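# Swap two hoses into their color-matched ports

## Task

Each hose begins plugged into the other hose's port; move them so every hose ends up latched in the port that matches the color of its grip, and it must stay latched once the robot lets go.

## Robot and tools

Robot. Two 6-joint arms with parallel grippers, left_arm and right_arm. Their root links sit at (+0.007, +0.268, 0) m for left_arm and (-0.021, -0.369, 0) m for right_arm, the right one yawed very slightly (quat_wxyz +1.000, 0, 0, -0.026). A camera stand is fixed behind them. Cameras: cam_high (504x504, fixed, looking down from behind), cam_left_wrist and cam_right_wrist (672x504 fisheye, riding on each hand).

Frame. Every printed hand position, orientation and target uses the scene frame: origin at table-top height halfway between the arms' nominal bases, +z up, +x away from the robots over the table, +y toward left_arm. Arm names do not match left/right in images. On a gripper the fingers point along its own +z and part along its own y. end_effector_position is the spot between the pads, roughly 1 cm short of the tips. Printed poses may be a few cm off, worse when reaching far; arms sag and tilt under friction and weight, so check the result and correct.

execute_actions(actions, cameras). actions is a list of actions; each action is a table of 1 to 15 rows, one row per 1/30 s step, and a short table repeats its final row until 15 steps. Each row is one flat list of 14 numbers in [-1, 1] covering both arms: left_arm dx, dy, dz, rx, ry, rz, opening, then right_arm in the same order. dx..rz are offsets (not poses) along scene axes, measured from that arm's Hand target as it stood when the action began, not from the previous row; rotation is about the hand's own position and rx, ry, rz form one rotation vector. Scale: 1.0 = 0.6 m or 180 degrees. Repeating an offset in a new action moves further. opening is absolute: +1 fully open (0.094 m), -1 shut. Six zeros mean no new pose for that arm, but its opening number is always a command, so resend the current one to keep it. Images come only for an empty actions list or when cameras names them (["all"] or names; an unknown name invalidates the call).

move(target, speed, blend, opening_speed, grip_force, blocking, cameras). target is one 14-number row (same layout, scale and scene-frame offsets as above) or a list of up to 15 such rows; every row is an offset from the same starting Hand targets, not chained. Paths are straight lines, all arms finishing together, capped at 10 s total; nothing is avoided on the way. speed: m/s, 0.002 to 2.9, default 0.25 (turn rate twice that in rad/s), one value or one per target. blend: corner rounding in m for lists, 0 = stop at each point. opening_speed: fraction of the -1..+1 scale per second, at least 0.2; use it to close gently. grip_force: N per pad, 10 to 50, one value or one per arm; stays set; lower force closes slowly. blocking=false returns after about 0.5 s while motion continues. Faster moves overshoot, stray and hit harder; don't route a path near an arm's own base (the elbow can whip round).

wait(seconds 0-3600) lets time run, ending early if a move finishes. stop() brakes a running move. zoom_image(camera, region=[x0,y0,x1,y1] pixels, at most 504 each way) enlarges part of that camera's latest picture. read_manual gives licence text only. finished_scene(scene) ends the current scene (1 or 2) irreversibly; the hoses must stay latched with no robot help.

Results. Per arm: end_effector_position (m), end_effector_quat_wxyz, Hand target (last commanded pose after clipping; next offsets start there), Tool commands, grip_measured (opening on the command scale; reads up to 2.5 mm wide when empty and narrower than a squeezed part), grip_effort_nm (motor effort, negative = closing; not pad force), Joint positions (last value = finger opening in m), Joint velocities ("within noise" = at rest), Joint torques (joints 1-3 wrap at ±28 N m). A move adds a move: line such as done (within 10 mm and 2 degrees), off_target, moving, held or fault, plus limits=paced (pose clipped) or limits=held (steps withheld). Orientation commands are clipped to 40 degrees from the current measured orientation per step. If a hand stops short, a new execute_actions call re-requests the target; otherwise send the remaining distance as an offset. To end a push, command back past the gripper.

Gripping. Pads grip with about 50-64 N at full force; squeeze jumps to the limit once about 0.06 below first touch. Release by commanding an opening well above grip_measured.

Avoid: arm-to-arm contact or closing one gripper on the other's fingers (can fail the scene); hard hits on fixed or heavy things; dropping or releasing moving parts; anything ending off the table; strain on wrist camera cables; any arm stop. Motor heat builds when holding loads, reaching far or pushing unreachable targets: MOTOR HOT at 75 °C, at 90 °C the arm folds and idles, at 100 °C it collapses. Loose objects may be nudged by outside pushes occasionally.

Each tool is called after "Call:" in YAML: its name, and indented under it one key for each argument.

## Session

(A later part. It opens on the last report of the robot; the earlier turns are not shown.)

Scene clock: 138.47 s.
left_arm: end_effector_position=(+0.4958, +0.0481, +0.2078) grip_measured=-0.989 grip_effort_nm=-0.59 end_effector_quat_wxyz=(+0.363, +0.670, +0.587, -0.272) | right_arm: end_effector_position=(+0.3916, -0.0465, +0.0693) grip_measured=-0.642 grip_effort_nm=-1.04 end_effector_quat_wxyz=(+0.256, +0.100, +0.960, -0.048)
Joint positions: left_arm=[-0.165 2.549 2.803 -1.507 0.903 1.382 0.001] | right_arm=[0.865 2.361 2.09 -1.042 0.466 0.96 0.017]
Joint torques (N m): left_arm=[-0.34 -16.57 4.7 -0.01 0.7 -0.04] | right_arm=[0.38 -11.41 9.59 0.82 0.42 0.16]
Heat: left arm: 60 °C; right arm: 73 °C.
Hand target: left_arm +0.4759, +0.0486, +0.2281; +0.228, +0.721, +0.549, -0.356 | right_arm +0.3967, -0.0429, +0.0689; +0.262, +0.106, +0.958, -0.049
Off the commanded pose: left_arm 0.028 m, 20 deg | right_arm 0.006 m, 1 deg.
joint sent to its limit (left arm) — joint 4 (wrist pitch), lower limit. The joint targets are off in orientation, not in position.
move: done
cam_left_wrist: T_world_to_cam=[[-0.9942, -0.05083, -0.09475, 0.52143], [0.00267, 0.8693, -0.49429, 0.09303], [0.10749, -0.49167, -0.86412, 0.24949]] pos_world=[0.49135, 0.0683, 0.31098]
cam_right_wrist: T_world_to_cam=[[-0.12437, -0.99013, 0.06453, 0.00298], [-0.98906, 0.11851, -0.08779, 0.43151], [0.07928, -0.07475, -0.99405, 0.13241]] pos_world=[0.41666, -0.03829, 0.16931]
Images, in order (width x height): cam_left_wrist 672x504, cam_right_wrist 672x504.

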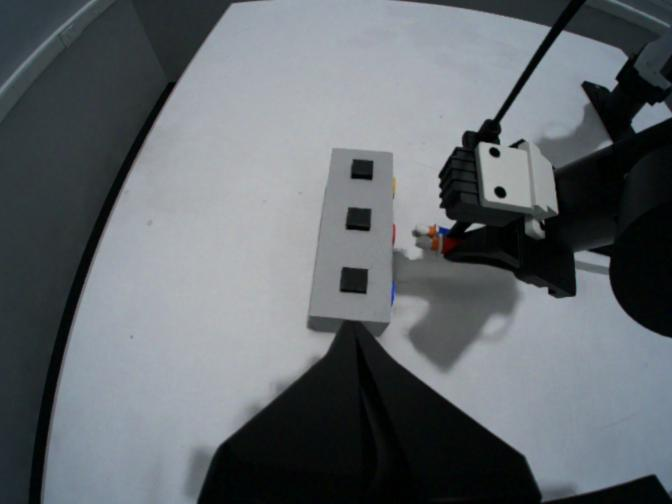

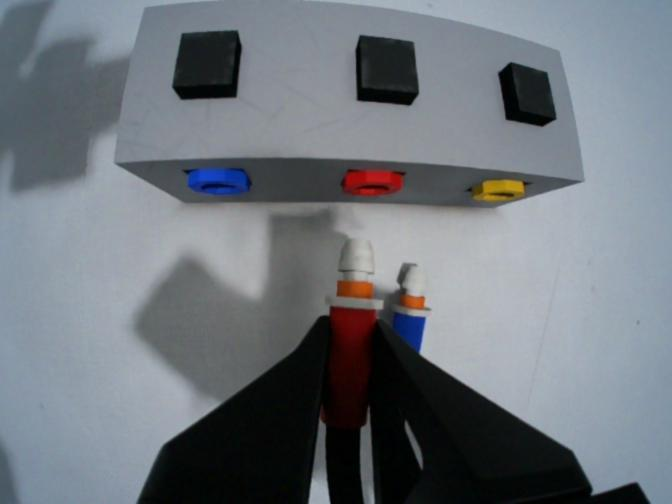

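Call:
move:
  target: [0,0,0,0,0,0,-1,0.012,-0.011,0,0,0,0.004,-1]
  speed: 0.12
  cameras: ["cam_right_wrist","cam_left_wrist"]

Call:
zoom_image:
  camera: "cam_left_wrist"
  region: [370, 160, 530, 320]

Call:
zoom_image:
  camera: "cam_right_wrist"
  region: [250, 100, 450, 300]

Scene clock: 139.63 s.
left_arm: end_effector_position=(+0.4958, +0.0481, +0.2078) grip_measured=-0.989 grip_effort_nm=-0.59 end_effector_quat_wxyz=(+0.363, +0.670, +0.587, -0.272) | right_arm: end_effector_position=(+0.3980, -0.0532, +0.0694) grip_measured=-0.642 grip_effort_nm=-1.05 end_effector_quat_wxyz=(+0.257, +0.101, +0.960, -0.051)
Joint positions: left_arm=[-0.165 2.549 2.803 -1.507 0.903 1.382 0.001] | right_arm=[0.847 2.362 2.09 -1.038 0.466 0.943 0.017]
Joint torques (N m): left_arm=[-0.32 -16.57 4.68 -0.01 0.7 -0.04] | right_arm=[0.1 -12.1 8.23 1.06 0.33 -0.03]
Heat: left arm: 60 °C; right arm: 73 °C.
Hand target: left_arm +0.4759, +0.0486, +0.2281; +0.228, +0.721, +0.549, -0.356 | right_arm +0.4040, -0.0495, +0.0687; +0.263, +0.100, +0.959, -0.047
Off the commanded pose: left_arm 0.028 m, 20 deg | right_arm 0.007 m, 1 deg.
joint sent to its limit (left arm) — joint 4 (wrist pitch), lower limit. The joint targets are off in orientation, not in position.
move: done
cam_left_wrist: T_world_to_cam=[[-0.9942, -0.05083, -0.09475, 0.52143], [0.00267, 0.8693, -0.49429, 0.09303], [0.10749, -0.49167, -0.86412, 0.24949]] pos_world=[0.49135, 0.0683, 0.31098]
cam_right_wrist: T_world_to_cam=[[-0.12782, -0.98936, 0.0695, -0.00183], [-0.98861, 0.12148, -0.08888, 0.43872], [0.0795, -0.08007, -0.99361, 0.13113]] pos_world=[0.42306, -0.0446, 0.16942]
Images, in order (width x height): cam_left_wrist 672x504, cam_right_wrist 672x504.

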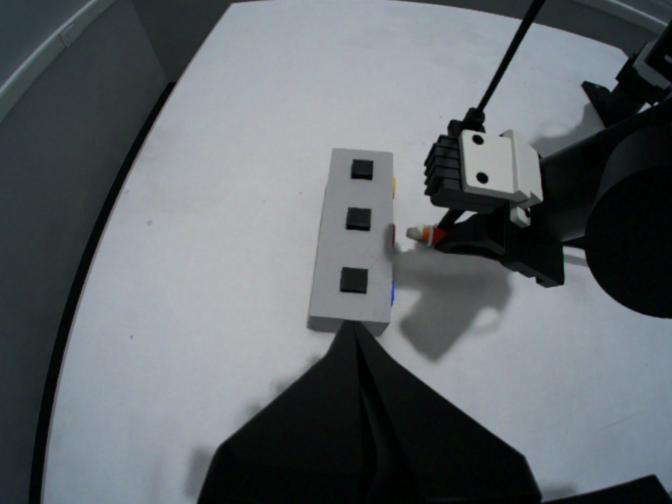

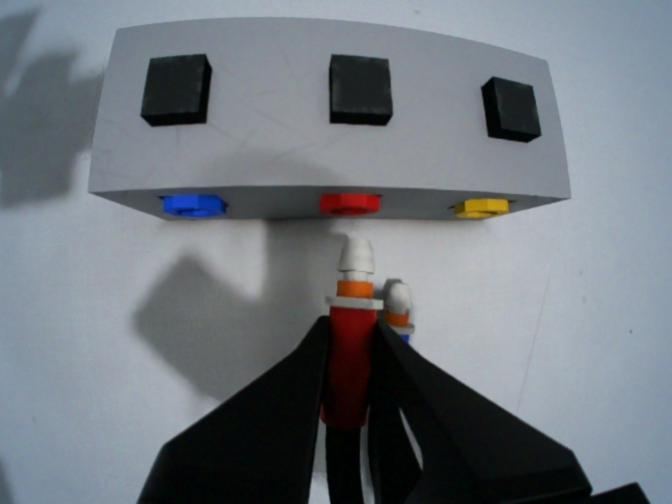

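Scaled by 3.150 from the camera's image (finer frame: 960x720).

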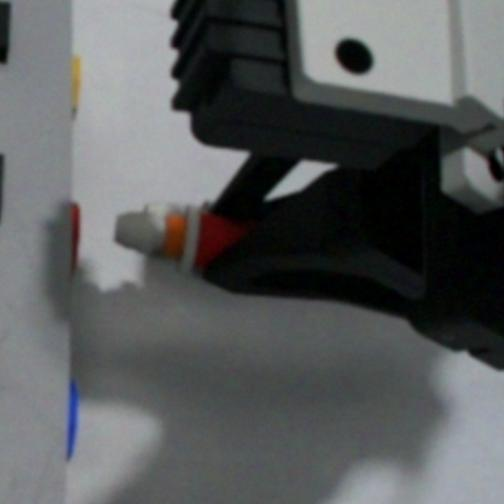

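Scaled by 2.520 from the camera's image (finer frame: 960x720).

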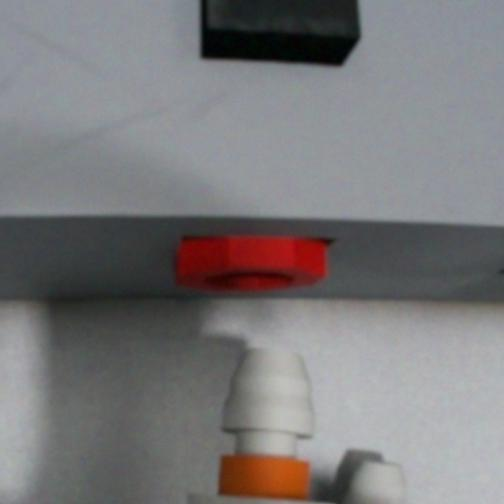

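Call:
move:
  target:
    - [0,0,0,0,0,0,-1,-0.01,0.001,0.005,0,0.02,0,-1]
    - [0,0,0,0,0,0,-1,0.012,0.005,0.005,0,0.02,0.004,-1]
  speed: 0.1
  cameras: ["cam_right_wrist","cam_left_wrist"]

Call:
zoom_image:
  camera: "cam_left_wrist"
  region: [370, 160, 530, 320]

Call:
zoom_image:
  camera: "cam_right_wrist"
  region: [250, 100, 450, 300]

Scene clock: 141.80 s.
left_arm: end_effector_position=(+0.4958, +0.0481, +0.2078) grip_measured=-0.989 grip_effort_nm=-0.59 end_effector_quat_wxyz=(+0.363, +0.670, +0.587, -0.272) | right_arm: end_effector_position=(+0.4069, -0.0498, +0.0744) grip_measured=-0.642 grip_effort_nm=-1.05 end_effector_quat_wxyz=(+0.234, +0.094, +0.966, -0.051)
Joint positions: left_arm=[-0.165 2.549 2.803 -1.507 0.903 1.382 0.001] | right_arm=[0.827 2.443 2.271 -1.158 0.424 0.919 0.017]
Joint torques (N m): left_arm=[-0.32 -16.58 4.7 -0.01 0.7 -0.04] | right_arm=[0.02 -11.79 9.57 0.8 0.18 -0.02]
Heat: left arm: 60 °C; right arm: 73 °C.
Hand target: left_arm +0.4759, +0.0486, +0.2281; +0.228, +0.721, +0.549, -0.356 | right_arm +0.4111, -0.0464, +0.0717; +0.233, +0.092, +0.967, -0.049
Off the commanded pose: left_arm 0.028 m, 20 deg | right_arm 0.006 m, 0 deg.
joint sent to its limit (left arm) — joint 4 (wrist pitch), lower limit. The joint targets are off in orientation, not in position.
move: done
cam_left_wrist: T_world_to_cam=[[-0.9942, -0.05083, -0.09475, 0.52143], [0.00267, 0.8693, -0.49429, 0.09303], [0.10749, -0.49167, -0.86412, 0.24949]] pos_world=[0.49135, 0.0683, 0.31098]
cam_right_wrist: T_world_to_cam=[[-0.11285, -0.99096, 0.0725, -0.00413], [-0.99303, 0.10999, -0.04236, 0.44532], [0.03401, -0.07678, -0.99647, 0.15461]] pos_world=[0.43649, -0.0412, 0.17323]
Images, in order (width x height): cam_left_wrist 672x504, cam_right_wrist 672x504.

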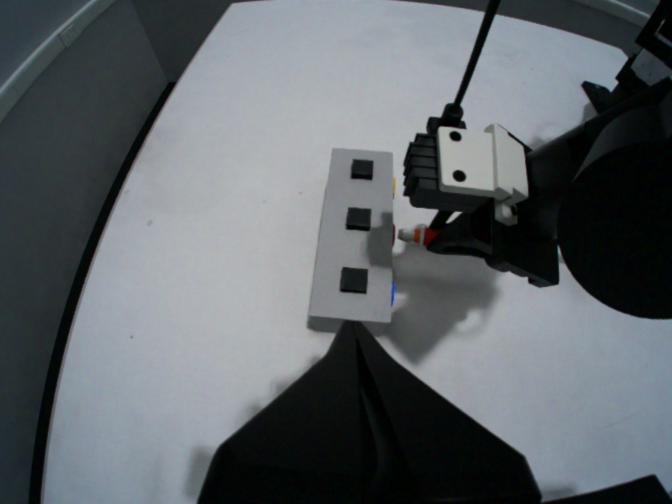

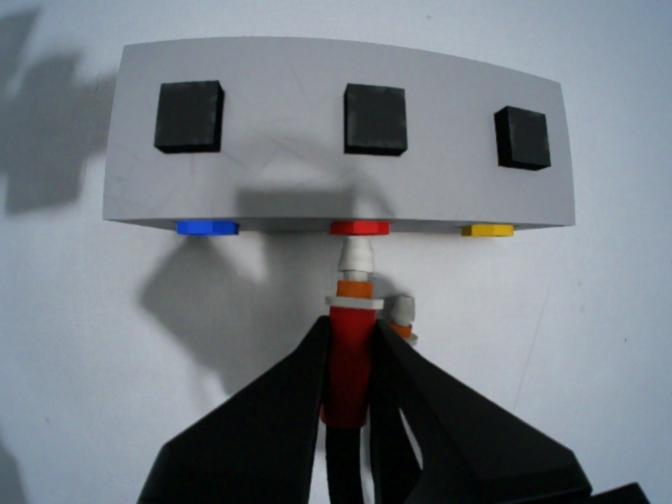

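Scaled by 3.150 from the camera's image (finer frame: 960x720).

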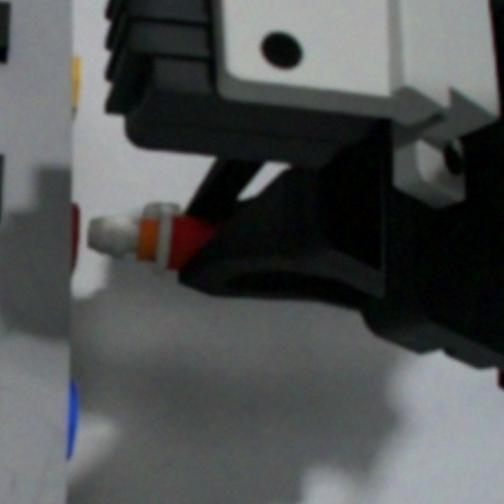

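Scaled by 2.520 from the camera's image (finer frame: 960x720).

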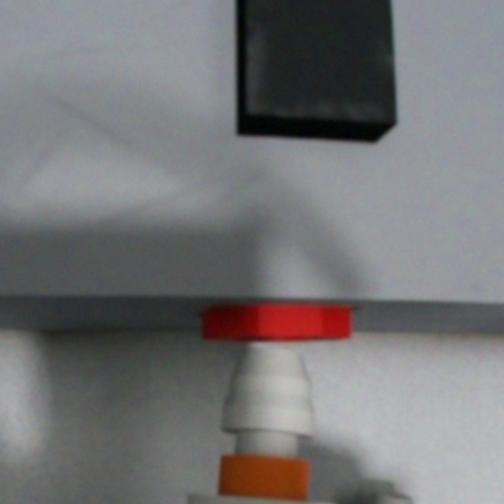

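Call:
move:
  target:
    - [0,0,0,0,0,0,-1,-0.012,-0.002,-0.02,0,0,0,-1]
    - [0,0,0,0,0,0,-1,0.005,-0.003,-0.01,0,0,0,-1]
  speed: 0.1
  cameras: ["cam_right_wrist","cam_left_wrist"]

Call:
zoom_image:
  camera: "cam_left_wrist"
  region: [370, 160, 530, 320]

Call:
zoom_image:
  camera: "cam_right_wrist"
  region: [250, 100, 450, 300]

Scene clock: 143.63 s.
left_arm: end_effector_position=(+0.4958, +0.0481, +0.2078) grip_measured=-0.989 grip_effort_nm=-0.59 end_effector_quat_wxyz=(+0.363, +0.670, +0.587, -0.272) | right_arm: end_effector_position=(+0.4093, -0.0508, +0.0692) grip_measured=-0.642 grip_effort_nm=-1.05 end_effector_quat_wxyz=(+0.235, +0.094, +0.966, -0.050)
Joint positions: left_arm=[-0.165 2.549 2.803 -1.507 0.903 1.382 0.001] | right_arm=[0.822 2.444 2.251 -1.133 0.423 0.911 0.017]
Joint torques (N m): left_arm=[-0.31 -16.57 4.68 -0.01 0.7 -0.05] | right_arm=[-0.16 -11.74 9.58 0.83 0.19 -0.01]
Heat: left arm: 60 °C; right arm: 72 °C.
Hand target: left_arm +0.4759, +0.0486, +0.2281; +0.228, +0.721, +0.549, -0.356 | right_arm +0.4142, -0.0483, +0.0657; +0.233, +0.092, +0.967, -0.049
Off the commanded pose: left_arm 0.028 m, 20 deg | right_arm 0.006 m, 0 deg.
joint sent to its limit (left arm) — joint 4 (wrist pitch), lower limit. The joint targets are off in orientation, not in position.
move: done
cam_left_wrist: T_world_to_cam=[[-0.9942, -0.05083, -0.09475, 0.52143], [0.00267, 0.8693, -0.49429, 0.09303], [0.10749, -0.49167, -0.86412, 0.24949]] pos_world=[0.49135, 0.0683, 0.31098]
cam_right_wrist: T_world_to_cam=[[-0.1111, -0.99122, 0.07164, -0.00512], [-0.99319, 0.10819, -0.04322, 0.44764], [0.03509, -0.07596, -0.99649, 0.14883]] pos_world=[0.4388, -0.0422, 0.16803]
Images, in order (width x height): cam_left_wrist 672x504, cam_right_wrist 672x504.

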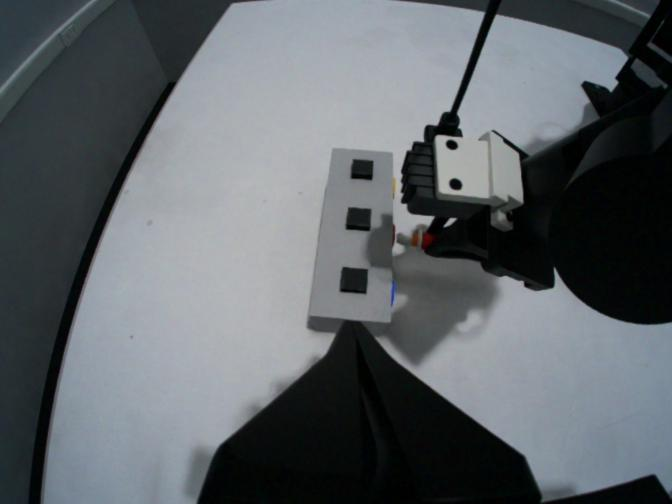

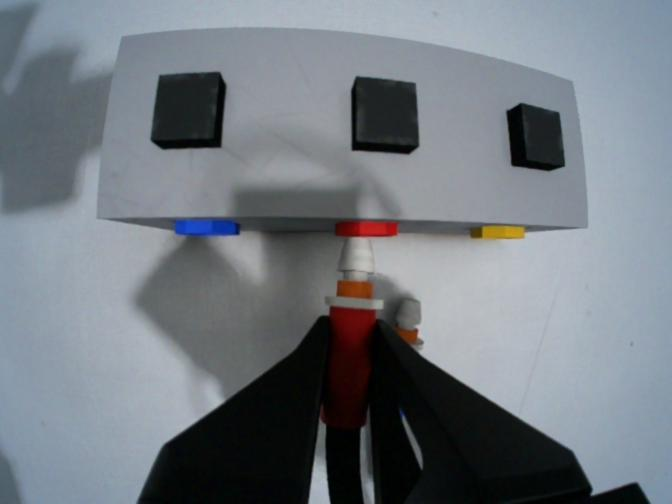

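Scaled by 3.150 from the camera's image (finer frame: 960x720).

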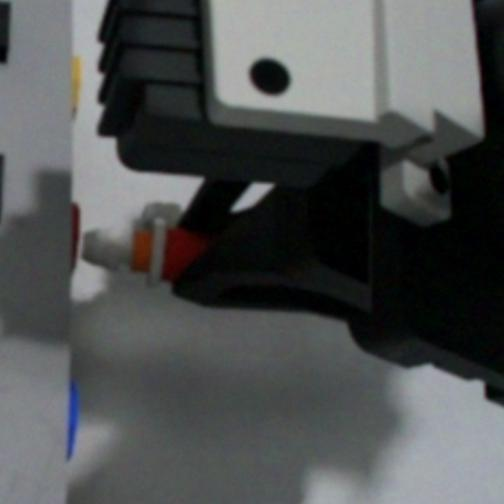

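Scaled by 2.520 from the camera's image (finer frame: 960x720).

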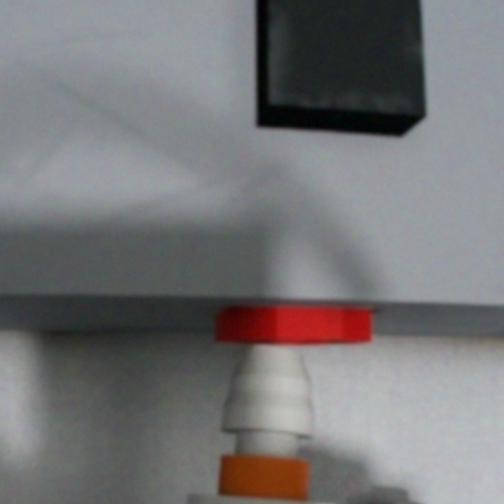

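Call:
move:
  target:
    - [0,0,0,0,0,0,-1,-0.01,-0.009,0,0,0,0.004,-1]
    - [0,0,0,0,0,0,-1,0.004,-0.011,0.003,0,0,0.004,-1]
  speed: 0.1
  cameras: ["cam_right_wrist","cam_left_wrist"]

Call:
zoom_image:
  camera: "cam_left_wrist"
  region: [370, 160, 530, 320]

Call:
zoom_image:
  camera: "cam_right_wrist"
  region: [250, 100, 450, 300]

Scene clock: 145.10 s.
left_arm: end_effector_position=(+0.4958, +0.0481, +0.2078) grip_measured=-0.989 grip_effort_nm=-0.59 end_effector_quat_wxyz=(+0.363, +0.670, +0.587, -0.272) | right_arm: end_effector_position=(+0.4096, -0.0588, +0.0566) grip_measured=-0.642 grip_effort_nm=-1.05 end_effector_quat_wxyz=(+0.224, +0.085, +0.969, -0.059)
Joint positions: left_arm=[-0.165 2.549 2.803 -1.507 0.903 1.382 0.001] | right_arm=[0.808 2.444 2.208 -1.111 0.414 0.884 0.017]
Joint torques (N m): left_arm=[-0.31 -16.58 4.68 -0.01 0.7 -0.04] | right_arm=[-0.13 -14.06 9.48 0.8 0.21 -0.01]
Heat: left arm: 61 °C; right arm: 72 °C.
Hand target: left_arm +0.4759, +0.0486, +0.2281; +0.228, +0.721, +0.549, -0.356 | right_arm +0.4166, -0.0549, +0.0676; +0.233, +0.086, +0.968, -0.047
Off the commanded pose: left_arm 0.028 m, 20 deg | right_arm 0.014 m, 2 deg.
joint sent to its limit (left arm) — joint 4 (wrist pitch), lower limit. The joint targets are off in orientation, not in position.
move: off_target (right_arm)
cam_left_wrist: T_world_to_cam=[[-0.9942, -0.05083, -0.09475, 0.52143], [0.00267, 0.8693, -0.49429, 0.09303], [0.10749, -0.49167, -0.86412, 0.24949]] pos_world=[0.49135, 0.0683, 0.31098]
cam_right_wrist: T_world_to_cam=[[-0.09702, -0.99084, 0.09396, -0.01908], [-0.99522, 0.09554, -0.02015, 0.44704], [0.01099, -0.09547, -0.99537, 0.14431]] pos_world=[0.44146, -0.04783, 0.15445]
Images, in order (width x height): cam_left_wrist 672x504, cam_right_wrist 672x504.

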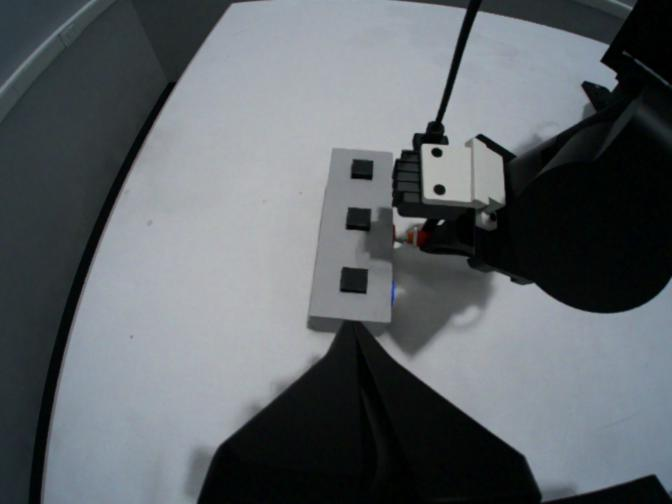

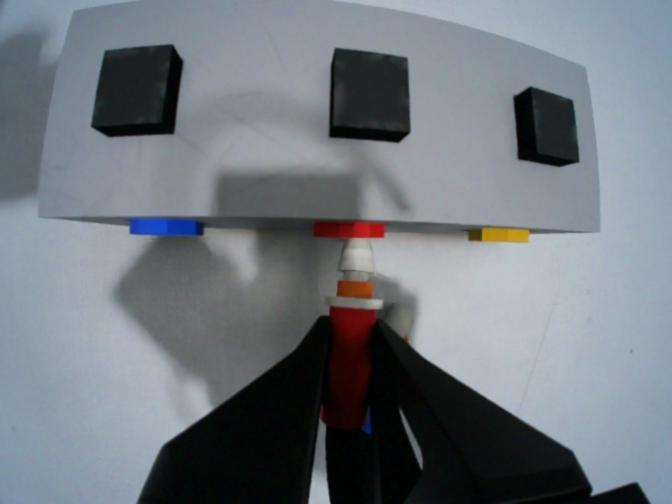

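Scaled by 3.150 from the camera's image (finer frame: 960x720).

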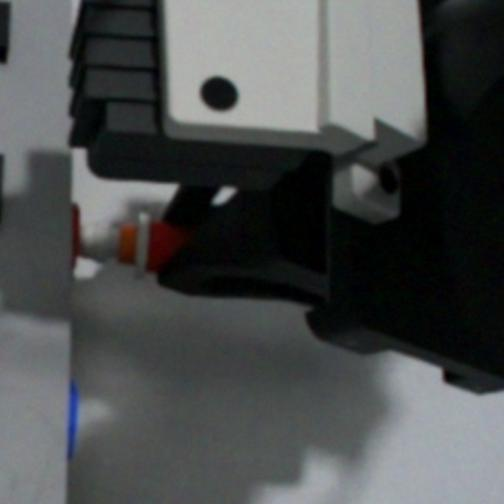

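Scaled by 2.520 from the camera's image (finer frame: 960x720).

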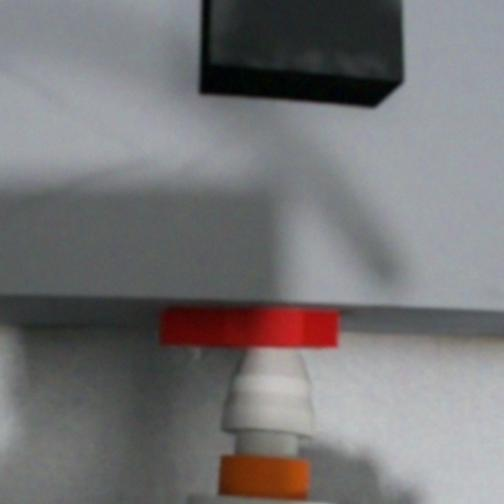

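Call:
move:
  target:
    - [0,0,0,0,0,0,-1,-0.02,0.006,0.02,0,-0.01,0.006,-1]
    - [0,0,0,0,0,0,-1,0,0.006,0.006,0,-0.01,0.006,-1]
  speed: 0.1
  cameras: ["cam_right_wrist","cam_left_wrist"]

Call:
zoom_image:
  camera: "cam_left_wrist"
  region: [370, 160, 530, 320]

Call:
zoom_image:
  camera: "cam_right_wrist"
  region: [250, 100, 450, 300]

Scene clock: 146.80 s.
left_arm: end_effector_position=(+0.4958, +0.0481, +0.2078) grip_measured=-0.989 grip_effort_nm=-0.59 end_effector_quat_wxyz=(+0.363, +0.670, +0.587, -0.272) | right_arm: end_effector_position=(+0.4074, -0.0556, +0.0543) grip_measured=-0.642 grip_effort_nm=-1.04 end_effector_quat_wxyz=(+0.229, +0.075, +0.969, -0.059)
Joint positions: left_arm=[-0.165 2.549 2.803 -1.507 0.903 1.382 0.001] | right_arm=[0.817 2.432 2.173 -1.079 0.421 0.87 0.017]
Joint torques (N m): left_arm=[-0.32 -16.57 4.67 -0.01 0.7 -0.04] | right_arm=[-0.14 -15.1 8.68 1 0.35 0.01]
Heat: left arm: 61 °C; right arm: 72 °C.
Hand target: left_arm +0.4759, +0.0486, +0.2281; +0.228, +0.721, +0.549, -0.356 | right_arm +0.4166, -0.0513, +0.0711; +0.249, +0.078, +0.965, -0.044
Off the commanded pose: left_arm 0.028 m, 20 deg | right_arm 0.020 m, 3 deg.
joint sent to its limit (left arm) — joint 4 (wrist pitch), lower limit. The joint targets are off in orientation, not in position.
move: off_target (right_arm)
cam_left_wrist: T_world_to_cam=[[-0.9942, -0.05083, -0.09475, 0.52143], [0.00267, 0.8693, -0.49429, 0.09303], [0.10749, -0.49167, -0.86412, 0.24949]] pos_world=[0.49135, 0.0683, 0.31098]
cam_right_wrist: T_world_to_cam=[[-0.0773, -0.9922, 0.09779, -0.02424], [-0.99675, 0.07469, -0.03008, 0.44451], [0.02254, -0.0998, -0.99475, 0.13733]] pos_world=[0.43809, -0.04355, 0.15235]
Images, in order (width x height): cam_left_wrist 672x504, cam_right_wrist 672x504.

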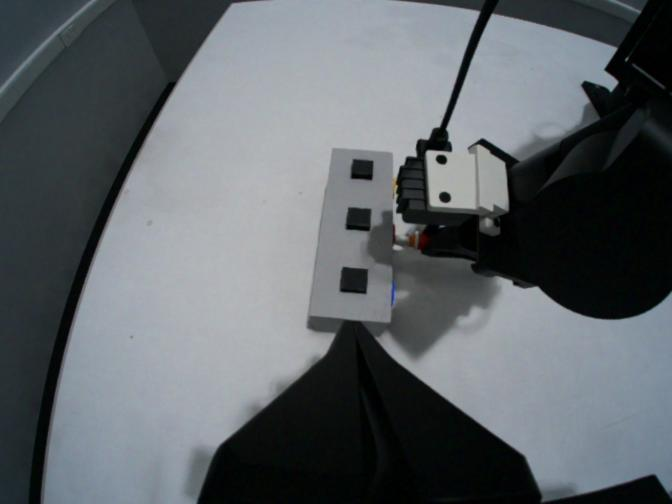

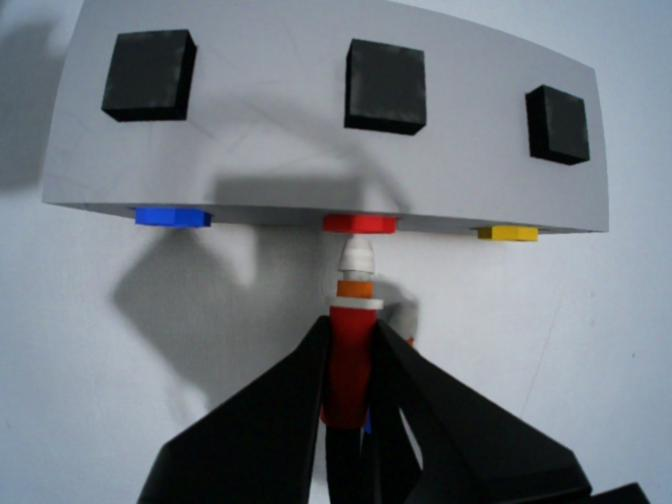

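Scaled by 3.150 from the camera's image (finer frame: 960x720).

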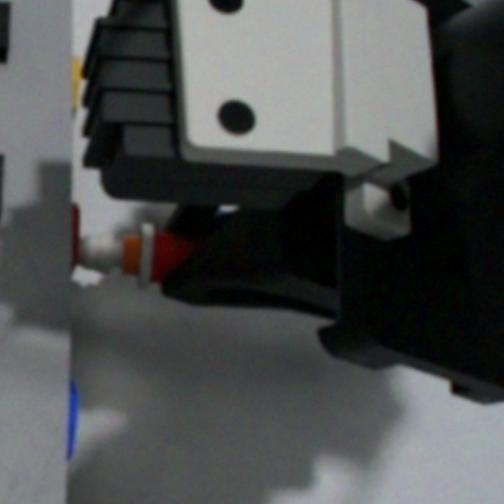

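Scaled by 2.520 from the camera's image (finer frame: 960x720).

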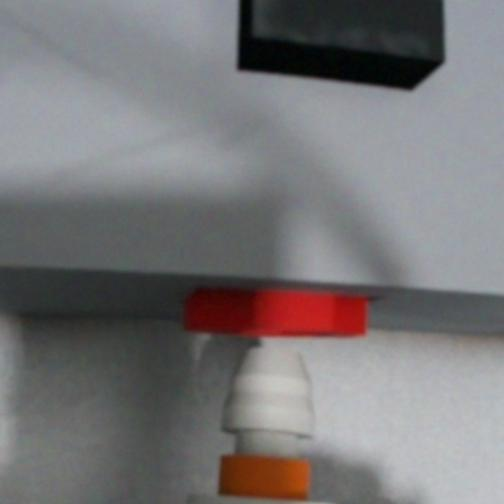

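Call:
move:
  target:
    - [0,0,0,0,0,0,-1,-0.035,0.003,0.055,0,0,0.0,-1]
    - [0,0,0,0,0,0,-1,-0.02,0.003,-0.013,0,0,0.0,-1]
    - [0,0,0,0,0,0,-1,0,-0.001,-0.012,0,0,0.0,-1]
  speed: 0.1
  cameras: ["cam_right_wrist","cam_left_wrist"]

Call:
zoom_image:
  camera: "cam_left_wrist"
  region: [370, 160, 530, 320]

Call:
zoom_image:
  camera: "cam_right_wrist"
  region: [250, 100, 450, 300]

Scene clock: 149.57 s.
left_arm: end_effector_position=(+0.4958, +0.0481, +0.2078) grip_measured=-0.989 grip_effort_nm=-0.59 end_effector_quat_wxyz=(+0.363, +0.670, +0.587, -0.272) | right_arm: end_effector_position=(+0.4090, -0.0570, +0.0584) grip_measured=-0.642 grip_effort_nm=-1.05 end_effector_quat_wxyz=(+0.239, +0.078, +0.967, -0.051)
Joint positions: left_arm=[-0.165 2.549 2.803 -1.507 0.903 1.382 0.001] | right_arm=[0.814 2.4 2.125 -1.035 0.424 0.868 0.017]
Joint torques (N m): left_arm=[-0.31 -16.58 4.7 -0.01 0.7 -0.04] | right_arm=[0.12 -12.53 9.85 0.93 0.3 -0.01]
Heat: left arm: 61 °C; right arm: 73 °C.
Hand target: left_arm +0.4759, +0.0486, +0.2281; +0.228, +0.721, +0.549, -0.356 | right_arm +0.4166, -0.0520, +0.0639; +0.248, +0.078, +0.965, -0.044
Off the commanded pose: left_arm 0.028 m, 20 deg | right_arm 0.011 m, 1 deg.
joint sent to its limit (left arm) — joint 4 (wrist pitch), lower limit. The joint targets are off in orientation, not in position.
move: off_target (right_arm)
cam_left_wrist: T_world_to_cam=[[-0.9942, -0.05083, -0.09475, 0.52143], [0.00267, 0.8693, -0.49429, 0.09303], [0.10749, -0.49167, -0.86412, 0.24949]] pos_world=[0.49135, 0.0683, 0.31098]
cam_right_wrist: T_world_to_cam=[[-0.08142, -0.99343, 0.08044, -0.02325], [-0.9957, 0.07751, -0.05064, 0.44722], [0.04407, -0.08421, -0.99547, 0.13342]] pos_world=[0.43753, -0.04652, 0.15733]
Images, in order (width x height): cam_left_wrist 672x504, cam_right_wrist 672x504.

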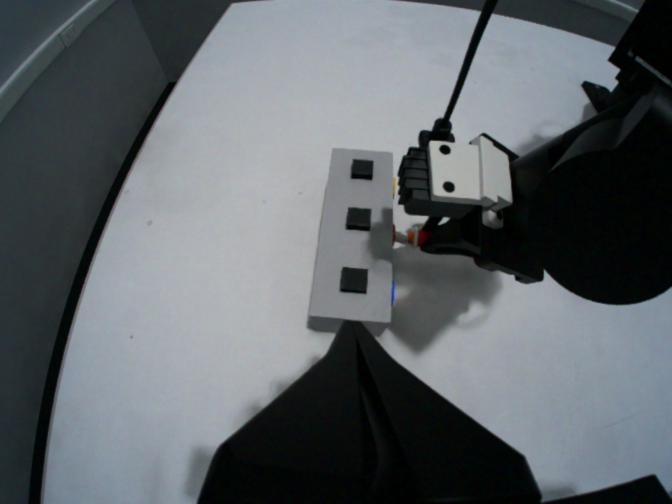

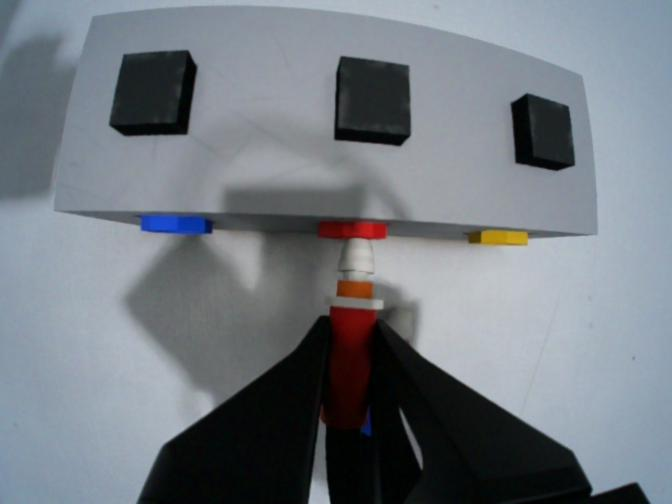

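Scaled by 3.150 from the camera's image (finer frame: 960x720).

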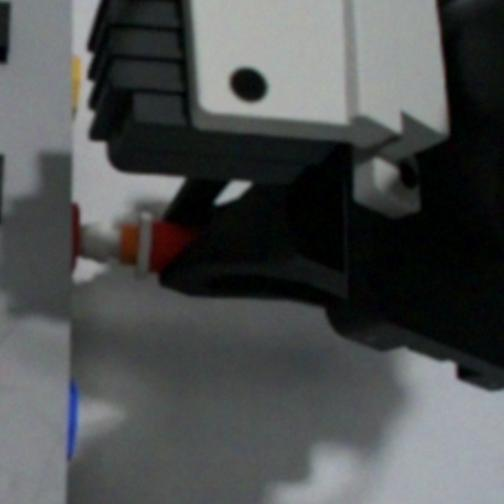

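Scaled by 2.520 from the camera's image (finer frame: 960x720).

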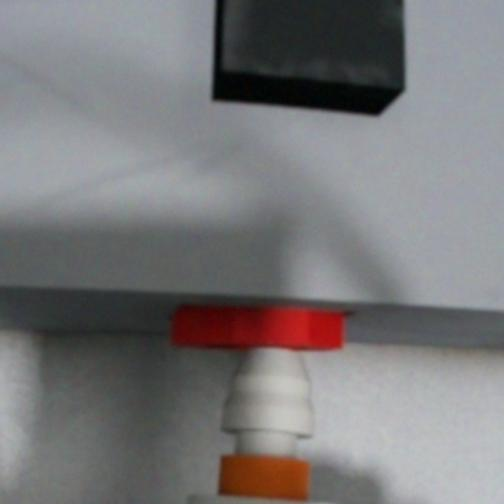

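Call:
move:
  target:
    - [0,0,0,0,0,0,-1,-0.035,0.006,0.075,0,0,0.0,-1]
    - [0,0,0,0,0,0,-1,-0.02,0.006,0.008,0,0,0.0,-1]
    - [0,0,0,0,0,0,-1,-0.002,0.003,0.009,0,0,0.0,-1]
  speed: 0.1
  cameras: ["cam_right_wrist","cam_left_wrist"]

Call:
zoom_image:
  camera: "cam_left_wrist"
  region: [370, 160, 530, 320]

Call:
zoom_image:
  camera: "cam_right_wrist"
  region: [250, 100, 450, 300]

Scene clock: 152.47 s.
left_arm: end_effector_position=(+0.4958, +0.0481, +0.2078) grip_measured=-0.989 grip_effort_nm=-0.59 end_effector_quat_wxyz=(+0.363, +0.670, +0.587, -0.272) | right_arm: end_effector_position=(+0.4089, -0.0546, +0.0662) grip_measured=-0.642 grip_effort_nm=-1.05 end_effector_quat_wxyz=(+0.241, +0.079, +0.966, -0.048)
Joint positions: left_arm=[-0.165 2.549 2.803 -1.507 0.903 1.382 0.001] | right_arm=[0.818 2.4 2.154 -1.059 0.426 0.873 0.017]
Joint torques (N m): left_arm=[-0.32 -16.57 4.7 -0.01 0.7 -0.04] | right_arm=[0.14 -12.37 9.74 0.93 0.32 -0.01]
Heat: left arm: 61 °C; right arm: 74 °C.
Hand target: left_arm +0.4759, +0.0486, +0.2281; +0.228, +0.721, +0.549, -0.356 | right_arm +0.4154, -0.0502, +0.0693; +0.248, +0.078, +0.965, -0.044
Off the commanded pose: left_arm 0.028 m, 20 deg | right_arm 0.008 m, 1 deg.
joint sent to its limit (left arm) — joint 4 (wrist pitch), lower limit. The joint targets are off in orientation, not in position.
move: done
cam_left_wrist: T_world_to_cam=[[-0.9942, -0.05083, -0.09475, 0.52143], [0.00267, 0.8693, -0.49429, 0.09303], [0.10749, -0.49167, -0.86412, 0.24949]] pos_world=[0.49135, 0.0683, 0.31098]
cam_right_wrist: T_world_to_cam=[[-0.0823, -0.99378, 0.07499, -0.02077], [-0.99539, 0.07824, -0.05549, 0.44758], [0.04927, -0.07921, -0.99564, 0.13944]] pos_world=[0.43693, -0.04462, 0.16523]
Images, in order (width x height): cam_left_wrist 672x504, cam_right_wrist 672x504.

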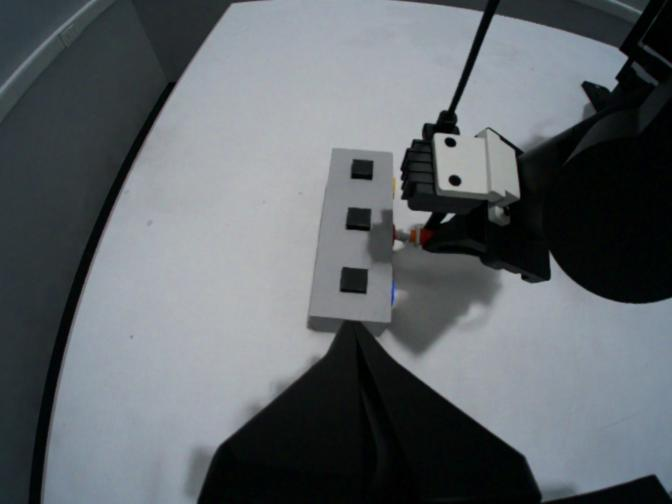

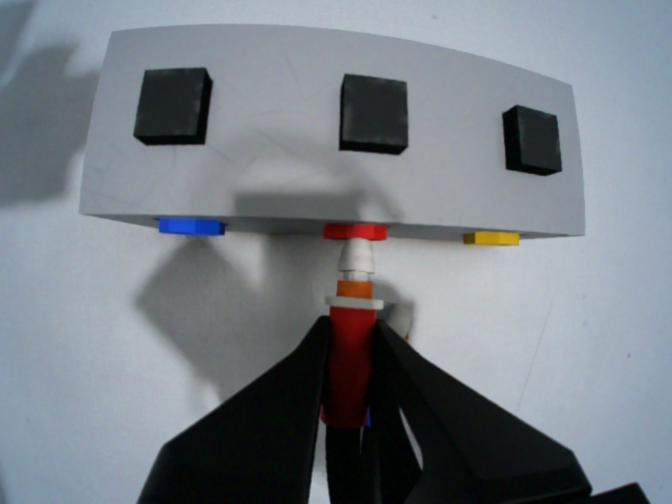

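Scaled by 3.150 from the camera's image (finer frame: 960x720).

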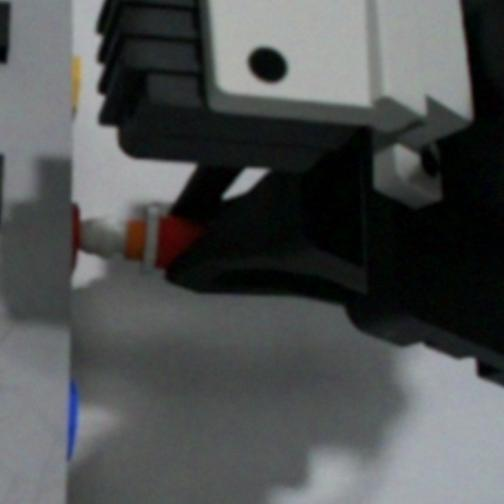

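Scaled by 2.520 from the camera's image (finer frame: 960x720).

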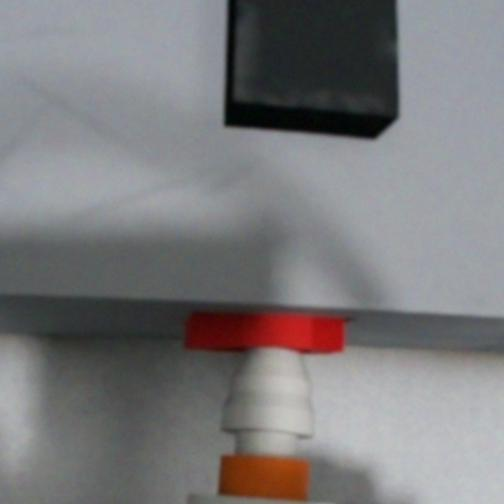

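Call:
move:
  target: [0,0,0,0,0,0,-1,0.05,-0.002,0.015,0,0,-0.005,-1]
  speed: 0.12
  cameras: ["cam_right_wrist","cam_left_wrist"]

Call:
zoom_image:
  camera: "cam_left_wrist"
  region: [370, 160, 530, 320]

Call:
zoom_image:
  camera: "cam_right_wrist"
  region: [250, 100, 450, 300]

Scene clock: 153.70 s.
left_arm: end_effector_position=(+0.4958, +0.0481, +0.2078) grip_measured=-0.989 grip_effort_nm=-0.59 end_effector_quat_wxyz=(+0.363, +0.670, +0.587, -0.272) | right_arm: end_effector_position=(+0.4196, -0.0561, +0.0679) grip_measured=-0.642 grip_effort_nm=-1.05 end_effector_quat_wxyz=(+0.210, +0.072, +0.973, -0.064)
Joint positions: left_arm=[-0.165 2.549 2.803 -1.507 0.903 1.382 0.001] | right_arm=[0.793 2.543 2.444 -1.263 0.394 0.847 0.017]
Joint torques (N m): left_arm=[-0.34 -16.58 4.71 -0.01 0.7 -0.04] | right_arm=[-1.22 -12.96 10.55 1.45 0.55 -0.02]
Heat: left arm: 61 °C; right arm: 74 °C.
Hand target: left_arm +0.4759, +0.0486, +0.2281; +0.228, +0.721, +0.549, -0.356 | right_arm +0.4454, -0.0513, +0.0785; +0.248, +0.085, +0.964, -0.046
Off the commanded pose: left_arm 0.028 m, 20 deg | right_arm 0.028 m, 5 deg.
joint sent to its limit (left arm) — joint 4 (wrist pitch), lower limit. The joint targets are off in orientation, not in position.
move: off_target (right_arm)
cam_left_wrist: T_world_to_cam=[[-0.9942, -0.05083, -0.09475, 0.52143], [0.00267, 0.8693, -0.49429, 0.09303], [0.10749, -0.49167, -0.86412, 0.24949]] pos_world=[0.49135, 0.0683, 0.31098]
cam_right_wrist: T_world_to_cam=[[-0.07129, -0.99157, 0.10819, -0.02833], [-0.99732, 0.07265, 0.00862, 0.45454], [-0.01641, -0.10729, -0.99409, 0.1664]] pos_world=[0.45403, -0.04326, 0.16456]
Images, in order (width x height): cam_left_wrist 672x504, cam_right_wrist 672x504.

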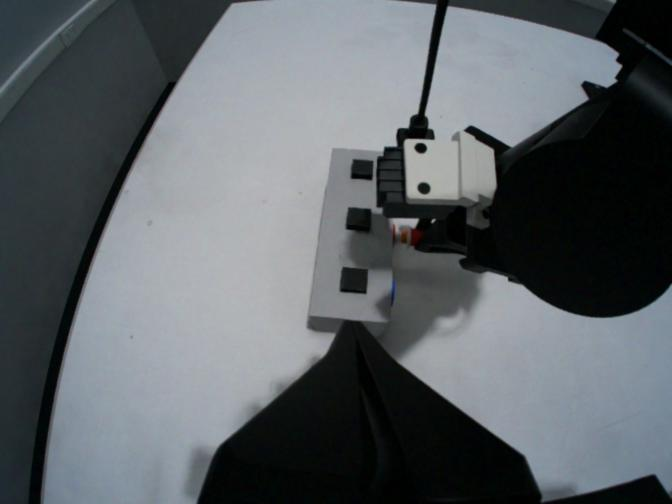

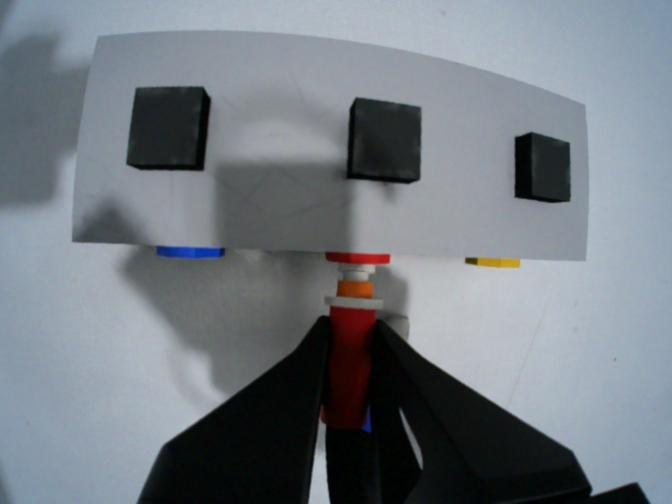

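Scaled by 3.150 from the camera's image (finer frame: 960x720).

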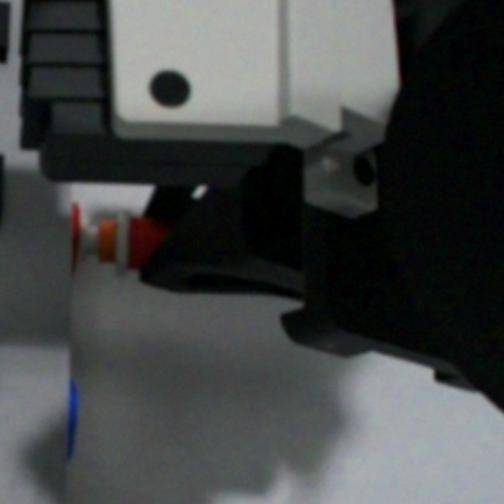

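Scaled by 2.520 from the camera's image (finer frame: 960x720).

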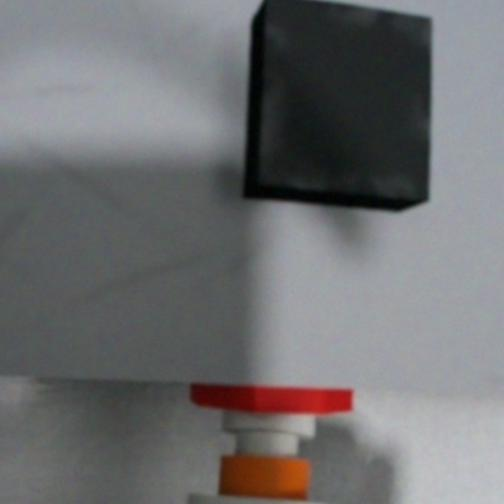

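Call:
move:
  target:
    - [0,0,0,0,0,0,-1,0.05,-0.006,0.02,0,-0.03,-0.005,-1]
    - [0,0,0,0,0,0,-1,0.1,-0.012,0.035,0,-0.06,-0.01,-1]
  speed: 0.15
  cameras: ["cam_right_wrist","cam_left_wrist"]

Call:
zoom_image:
  camera: "cam_left_wrist"
  region: [370, 160, 530, 320]

Call:
zoom_image:
  camera: "cam_right_wrist"
  region: [250, 100, 450, 300]

Scene clock: 155.43 s.
left_arm: end_effector_position=(+0.4958, +0.0481, +0.2078) grip_measured=-0.989 grip_effort_nm=-0.59 end_effector_quat_wxyz=(+0.363, +0.670, +0.587, -0.272) | right_arm: end_effector_position=(+0.4224, -0.0577, +0.0696) grip_measured=-0.642 grip_effort_nm=-1.04 end_effector_quat_wxyz=(+0.207, +0.054, +0.974, -0.071)
Joint positions: left_arm=[-0.165 2.549 2.803 -1.507 0.903 1.382 0.001] | right_arm=[0.788 2.573 2.508 -1.304 0.395 0.807 0.017]
Joint torques (N m): left_arm=[-0.32 -16.59 4.68 -0.01 0.7 -0.04] | right_arm=[-4.62 -13.45 12.14 2.97 1.74 0]
Heat: left arm: 61 °C; right arm: 74 °C.
Hand target: left_arm +0.4759, +0.0486, +0.2281; +0.228, +0.721, +0.549, -0.356 | right_arm +0.5054, -0.0585, +0.0995; +0.337, +0.104, +0.935, -0.041
Off the commanded pose: left_arm 0.028 m, 20 deg | right_arm 0.088 m, 17 deg.
joint sent to its limit (left arm) — joint 4 (wrist pitch), lower limit. The joint targets are off in orientation, not in position.
move: off_target (right_arm)
cam_left_wrist: T_world_to_cam=[[-0.9942, -0.05083, -0.09475, 0.52143], [0.00267, 0.8693, -0.49429, 0.09303], [0.10749, -0.49167, -0.86412, 0.24949]] pos_world=[0.49135, 0.0683, 0.31098]
cam_right_wrist: T_world_to_cam=[[-0.04001, -0.99073, 0.12983, -0.04453], [-0.99893, 0.0427, 0.01798, 0.45575], [-0.02335, -0.12898, -0.99137, 0.16956]] pos_world=[0.45744, -0.0417, 0.16568]
Images, in order (width x height): cam_left_wrist 672x504, cam_right_wrist 672x504.

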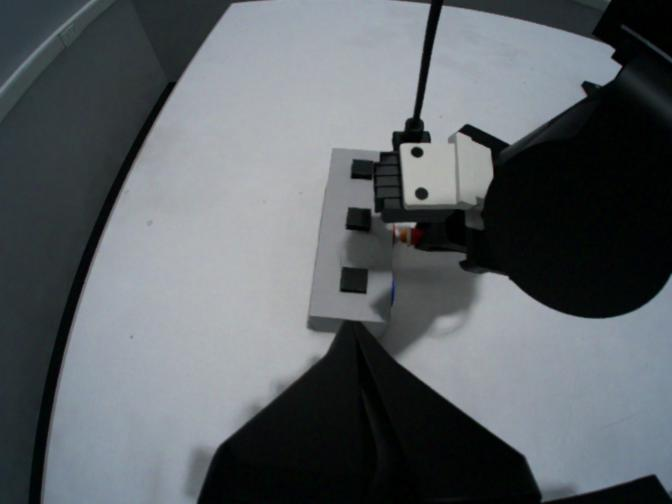

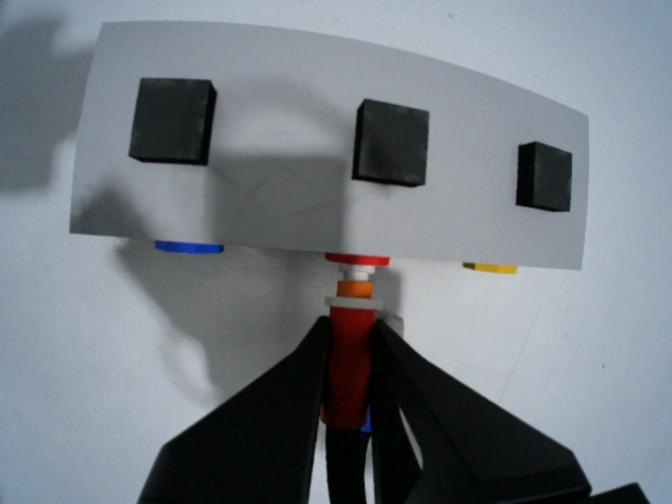

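Scaled by 3.150 from the camera's image (finer frame: 960x720).

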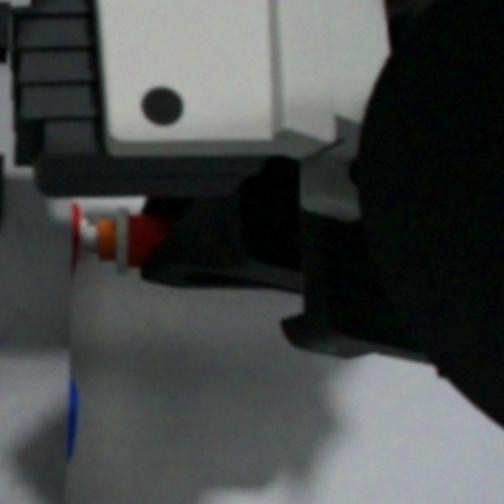

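Scaled by 2.520 from the camera's image (finer frame: 960x720).

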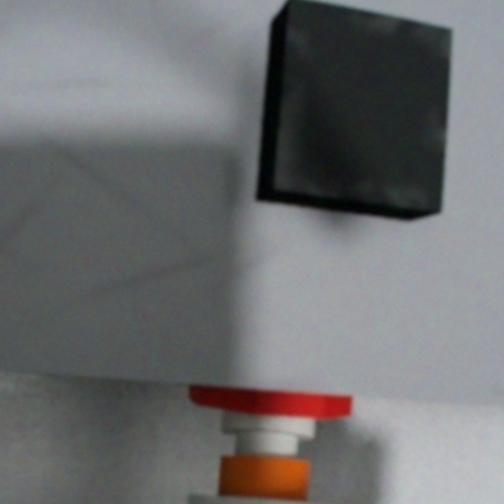

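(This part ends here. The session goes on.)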